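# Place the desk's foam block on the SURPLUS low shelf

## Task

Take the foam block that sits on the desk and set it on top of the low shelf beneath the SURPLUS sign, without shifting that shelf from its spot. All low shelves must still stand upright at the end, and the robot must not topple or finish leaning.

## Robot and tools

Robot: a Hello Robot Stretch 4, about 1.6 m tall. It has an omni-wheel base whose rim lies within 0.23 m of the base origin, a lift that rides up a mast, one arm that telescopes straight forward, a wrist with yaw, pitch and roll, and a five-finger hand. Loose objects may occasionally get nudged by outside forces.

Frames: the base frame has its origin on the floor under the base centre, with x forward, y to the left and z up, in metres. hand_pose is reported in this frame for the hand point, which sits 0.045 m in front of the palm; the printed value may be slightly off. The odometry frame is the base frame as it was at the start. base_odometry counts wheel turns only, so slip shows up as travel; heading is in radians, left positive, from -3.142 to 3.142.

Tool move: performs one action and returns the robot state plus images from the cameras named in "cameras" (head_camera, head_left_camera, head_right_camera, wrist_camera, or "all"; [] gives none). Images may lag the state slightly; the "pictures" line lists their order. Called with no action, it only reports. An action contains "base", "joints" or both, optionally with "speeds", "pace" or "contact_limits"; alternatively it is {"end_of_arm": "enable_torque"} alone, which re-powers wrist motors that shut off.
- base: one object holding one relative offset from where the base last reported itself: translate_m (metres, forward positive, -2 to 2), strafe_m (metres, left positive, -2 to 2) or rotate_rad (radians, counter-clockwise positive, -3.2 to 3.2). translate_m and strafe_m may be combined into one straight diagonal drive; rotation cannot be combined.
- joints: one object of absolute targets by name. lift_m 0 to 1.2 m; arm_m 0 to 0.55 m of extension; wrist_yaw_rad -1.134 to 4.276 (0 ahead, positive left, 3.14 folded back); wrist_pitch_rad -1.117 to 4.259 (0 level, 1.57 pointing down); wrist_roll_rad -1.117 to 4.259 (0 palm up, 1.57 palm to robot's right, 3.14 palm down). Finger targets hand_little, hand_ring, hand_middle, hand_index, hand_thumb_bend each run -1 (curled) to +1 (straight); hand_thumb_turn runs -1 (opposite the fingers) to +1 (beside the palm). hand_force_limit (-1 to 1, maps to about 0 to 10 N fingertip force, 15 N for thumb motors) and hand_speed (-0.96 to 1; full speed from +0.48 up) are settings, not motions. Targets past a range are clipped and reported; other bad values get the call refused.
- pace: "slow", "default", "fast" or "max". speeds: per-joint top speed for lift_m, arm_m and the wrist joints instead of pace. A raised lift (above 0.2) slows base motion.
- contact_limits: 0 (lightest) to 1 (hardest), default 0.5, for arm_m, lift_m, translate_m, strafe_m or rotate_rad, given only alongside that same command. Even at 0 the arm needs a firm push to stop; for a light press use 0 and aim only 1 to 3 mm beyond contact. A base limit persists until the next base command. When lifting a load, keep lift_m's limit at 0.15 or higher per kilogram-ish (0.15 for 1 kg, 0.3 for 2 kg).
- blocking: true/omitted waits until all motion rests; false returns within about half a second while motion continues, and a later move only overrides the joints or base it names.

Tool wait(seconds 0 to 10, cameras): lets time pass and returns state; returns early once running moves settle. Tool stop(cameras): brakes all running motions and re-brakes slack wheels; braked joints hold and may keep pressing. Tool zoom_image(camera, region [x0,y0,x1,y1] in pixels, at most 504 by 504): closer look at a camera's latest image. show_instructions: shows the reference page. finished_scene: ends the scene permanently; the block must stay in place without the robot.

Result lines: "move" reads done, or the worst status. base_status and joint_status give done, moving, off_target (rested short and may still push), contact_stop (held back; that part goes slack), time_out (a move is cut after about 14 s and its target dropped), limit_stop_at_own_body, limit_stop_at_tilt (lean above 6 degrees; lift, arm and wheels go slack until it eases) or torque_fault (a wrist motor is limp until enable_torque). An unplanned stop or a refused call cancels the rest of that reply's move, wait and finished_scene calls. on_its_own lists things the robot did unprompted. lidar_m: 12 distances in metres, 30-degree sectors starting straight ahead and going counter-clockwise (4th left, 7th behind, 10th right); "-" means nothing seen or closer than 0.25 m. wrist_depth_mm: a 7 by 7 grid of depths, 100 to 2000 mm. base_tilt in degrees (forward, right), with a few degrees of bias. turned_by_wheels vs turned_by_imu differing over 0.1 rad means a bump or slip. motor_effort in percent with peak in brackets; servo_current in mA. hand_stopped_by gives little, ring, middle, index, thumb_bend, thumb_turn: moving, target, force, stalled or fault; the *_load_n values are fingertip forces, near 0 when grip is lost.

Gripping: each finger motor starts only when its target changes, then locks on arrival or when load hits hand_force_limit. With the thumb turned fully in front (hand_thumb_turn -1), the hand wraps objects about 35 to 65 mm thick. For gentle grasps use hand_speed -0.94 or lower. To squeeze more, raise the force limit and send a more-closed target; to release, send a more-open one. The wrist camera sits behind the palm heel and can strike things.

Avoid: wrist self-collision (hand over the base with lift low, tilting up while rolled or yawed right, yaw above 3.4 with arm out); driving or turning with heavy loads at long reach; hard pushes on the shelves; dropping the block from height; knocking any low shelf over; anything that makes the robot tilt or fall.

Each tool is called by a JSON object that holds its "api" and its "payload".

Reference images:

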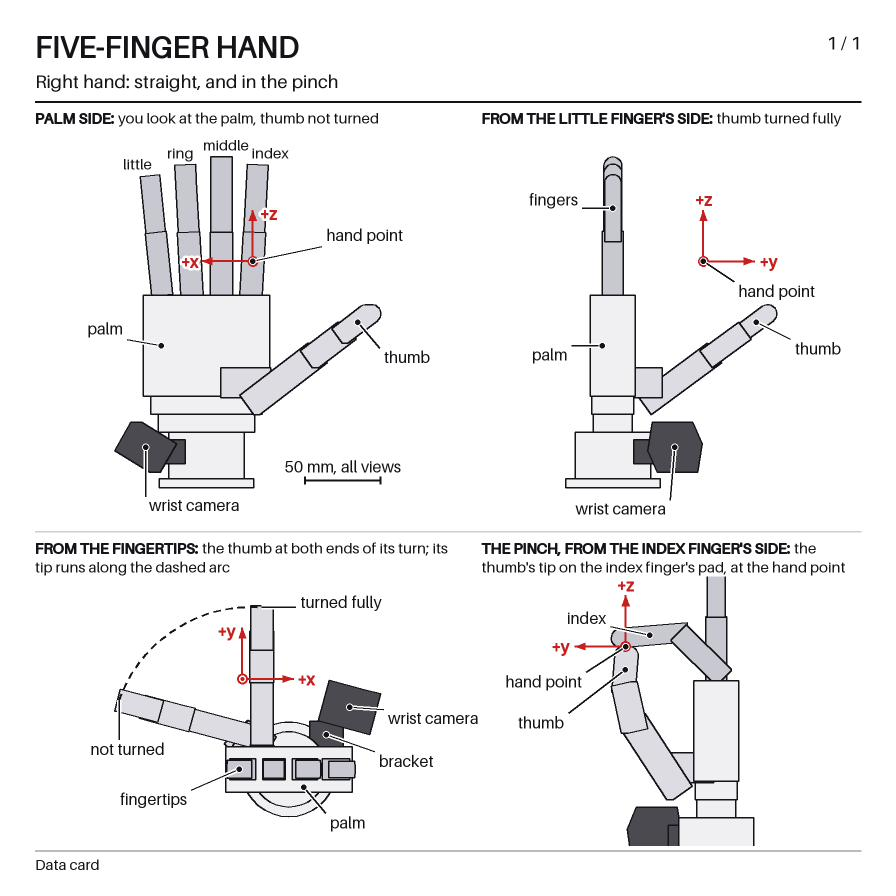

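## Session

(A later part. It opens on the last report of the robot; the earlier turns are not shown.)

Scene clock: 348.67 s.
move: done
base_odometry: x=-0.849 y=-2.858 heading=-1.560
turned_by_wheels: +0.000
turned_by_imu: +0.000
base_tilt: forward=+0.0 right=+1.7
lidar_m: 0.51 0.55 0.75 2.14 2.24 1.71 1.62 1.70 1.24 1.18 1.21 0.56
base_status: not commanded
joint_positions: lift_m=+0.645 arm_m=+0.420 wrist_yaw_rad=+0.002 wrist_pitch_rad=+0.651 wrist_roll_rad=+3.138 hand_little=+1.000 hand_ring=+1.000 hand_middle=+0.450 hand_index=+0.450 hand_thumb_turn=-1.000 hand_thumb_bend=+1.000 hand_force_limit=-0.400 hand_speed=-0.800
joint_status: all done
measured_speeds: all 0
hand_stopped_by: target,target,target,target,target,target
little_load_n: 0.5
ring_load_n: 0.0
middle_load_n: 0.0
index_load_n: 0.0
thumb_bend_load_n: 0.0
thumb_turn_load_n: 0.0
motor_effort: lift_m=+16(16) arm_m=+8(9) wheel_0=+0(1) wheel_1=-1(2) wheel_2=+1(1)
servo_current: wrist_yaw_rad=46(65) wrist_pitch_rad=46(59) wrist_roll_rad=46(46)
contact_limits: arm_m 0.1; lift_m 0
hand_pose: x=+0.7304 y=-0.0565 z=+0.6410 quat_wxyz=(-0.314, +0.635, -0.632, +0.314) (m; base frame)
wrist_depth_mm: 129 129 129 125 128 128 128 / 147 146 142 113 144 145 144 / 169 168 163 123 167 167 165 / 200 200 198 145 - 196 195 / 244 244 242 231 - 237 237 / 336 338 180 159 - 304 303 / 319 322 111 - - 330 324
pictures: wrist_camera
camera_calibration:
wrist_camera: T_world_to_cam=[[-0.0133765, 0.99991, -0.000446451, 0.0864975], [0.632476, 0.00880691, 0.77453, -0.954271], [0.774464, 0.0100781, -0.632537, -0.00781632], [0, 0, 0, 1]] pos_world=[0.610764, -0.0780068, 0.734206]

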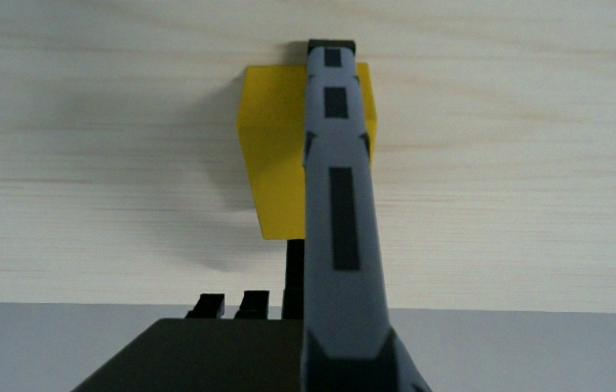

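{"api": "move", "payload": {"joints": {"arm_m": 0.415}, "pace": "slow"}}

{"api": "move", "payload": {"joints": {"lift_m": 0.76}, "pace": "slow", "cameras": ["wrist_camera"]}}

{"api": "move", "payload": {"joints": {"arm_m": 0.0}, "cameras": ["head_camera"]}}

Scene clock: 352.90 s.
move: done
base_odometry: x=-0.849 y=-2.858 heading=-1.560
turned_by_wheels: +0.000
turned_by_imu: +0.001
base_tilt: forward=+0.0 right=+1.7
lidar_m: 0.53 0.55 0.76 2.13 2.24 1.72 1.62 1.73 1.23 1.17 1.22 0.56
base_status: not commanded
joint_positions: lift_m=+0.645 arm_m=+0.415 wrist_yaw_rad=+0.002 wrist_pitch_rad=+0.651 wrist_roll_rad=+3.138 hand_little=+1.000 hand_ring=+1.000 hand_middle=+0.450 hand_index=+0.450 hand_thumb_turn=-1.000 hand_thumb_bend=+1.000 hand_force_limit=-0.400 hand_speed=-0.800
joint_status: all done
measured_speeds: all 0
hand_stopped_by: target,target,target,target,target,target
little_load_n: 0.0
ring_load_n: 0.0
middle_load_n: 0.0
index_load_n: 0.0
thumb_bend_load_n: 0.0
thumb_turn_load_n: 0.0
motor_effort: lift_m=+16(16) arm_m=-8(10) wheel_0=+0(1) wheel_1=-2(2) wheel_2=+1(1)
servo_current: wrist_yaw_rad=52(52) wrist_pitch_rad=52(52) wrist_roll_rad=39(46)
contact_limits: lift_m 0
hand_pose: x=+0.7260 y=-0.0565 z=+0.6410 quat_wxyz=(-0.314, +0.635, -0.632, +0.314) (m; base frame)
wrist_depth_mm: 130 129 129 125 128 128 128 / 147 146 142 113 144 145 144 / 169 168 162 126 166 166 166 / 200 198 191 145 - 196 194 / 243 242 243 181 - 237 236 / 342 340 180 159 - 303 303 / 324 329 111 - - 334 327
pictures: none

Scene clock: 354.70 s.
move: done
base_odometry: x=-0.849 y=-2.858 heading=-1.560
turned_by_wheels: +0.000
turned_by_imu: +0.001
base_tilt: forward=+0.0 right=+1.7
lidar_m: 0.51 0.54 0.76 2.15 2.26 1.73 1.63 1.73 1.24 1.17 1.22 0.55
base_status: not commanded
joint_positions: lift_m=+0.760 arm_m=+0.415 wrist_yaw_rad=+0.002 wrist_pitch_rad=+0.651 wrist_roll_rad=+3.138 hand_little=+1.000 hand_ring=+1.000 hand_middle=+0.450 hand_index=+0.450 hand_thumb_turn=-1.000 hand_thumb_bend=+1.000 hand_force_limit=-0.400 hand_speed=-0.800
joint_status: all done
measured_speeds: all 0
hand_stopped_by: target,target,target,target,target,target
little_load_n: 0.0
ring_load_n: 0.0
middle_load_n: 0.0
index_load_n: 0.0
thumb_bend_load_n: 0.0
thumb_turn_load_n: 0.0
motor_effort: lift_m=+26(29) arm_m=-8(9) wheel_0=+0(1) wheel_1=-1(2) wheel_2=+1(1)
servo_current: wrist_yaw_rad=59(65) wrist_pitch_rad=39(52) wrist_roll_rad=46(46)
hand_pose: x=+0.7259 y=-0.0565 z=+0.7557 quat_wxyz=(-0.314, +0.635, -0.632, +0.314) (m; base frame)
wrist_depth_mm: 249 249 247 208 246 245 244 / 282 281 281 229 270 277 278 / 324 324 322 322 - 319 319 / 415 384 379 379 - 375 373 / 392 392 394 387 - 399 399 / 351 353 180 159 - 359 359 / 322 329 111 - - 334 330
pictures: wrist_camera
camera_calibration:
wrist_camera: T_world_to_cam=[[-0.0133765, 0.99991, -0.000446451, 0.0864886], [0.632476, 0.00880691, 0.77453, -1.04034], [0.774464, 0.0100781, -0.632537, 0.068284], [0, 0, 0, 1]] pos_world=[0.606264, -0.0780068, 0.849006]

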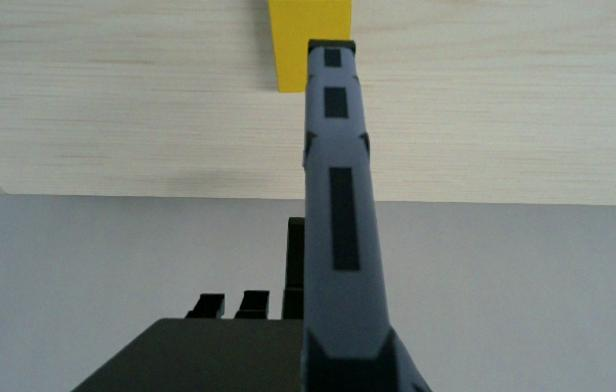

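Scene clock: 357.03 s.
move: done
base_odometry: x=-0.849 y=-2.858 heading=-1.560
turned_by_wheels: +0.000
turned_by_imu: +0.001
base_tilt: forward=+0.0 right=+1.7
lidar_m: 0.52 0.55 0.73 2.16 2.24 1.73 1.63 1.72 1.24 1.18 1.22 0.55
base_status: not commanded
joint_positions: lift_m=+0.760 arm_m=+0.000 wrist_yaw_rad=+0.002 wrist_pitch_rad=+0.651 wrist_roll_rad=+3.138 hand_little=+1.000 hand_ring=+1.000 hand_middle=+0.450 hand_index=+0.450 hand_thumb_turn=-1.000 hand_thumb_bend=+1.000 hand_force_limit=-0.400 hand_speed=-0.800
joint_status: all done
measured_speeds: all 0
hand_stopped_by: target,target,target,target,target,target
little_load_n: 0.0
ring_load_n: 0.0
middle_load_n: 0.0
index_load_n: 0.0
thumb_bend_load_n: 0.0
thumb_turn_load_n: 0.0
motor_effort: lift_m=+25(26) arm_m=-8(11) wheel_0=+0(1) wheel_1=-2(2) wheel_2=+1(1)
servo_current: wrist_yaw_rad=39(65) wrist_pitch_rad=26(59) wrist_roll_rad=46(46)
hand_pose: x=+0.3109 y=-0.0565 z=+0.7557 quat_wxyz=(-0.314, +0.635, -0.632, +0.314) (m; base frame)
wrist_depth_mm: 891 854 788 788 798 778 788 / 1008 627 627 597 - 621 831 / 525 647 683 683 - 615 668 / 462 609 788 778 - 564 759 / 459 473 473 449 - 459 452 / - 574 180 159 - 585 580 / - - 111 - - - -
pictures: head_camera

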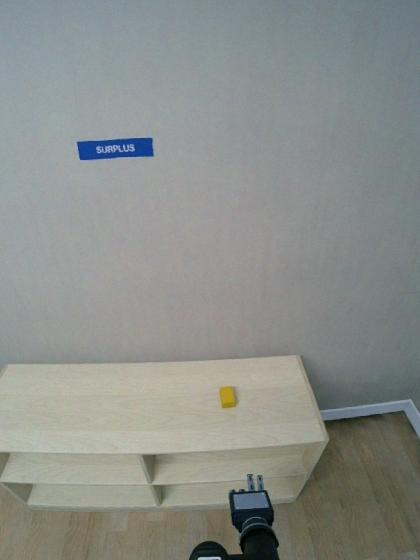

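The block is resting on the SURPLUS shelf, and the hand is clear of it.

{"api": "finished_scene", "payload": {}}

The scene is finished: the task was done.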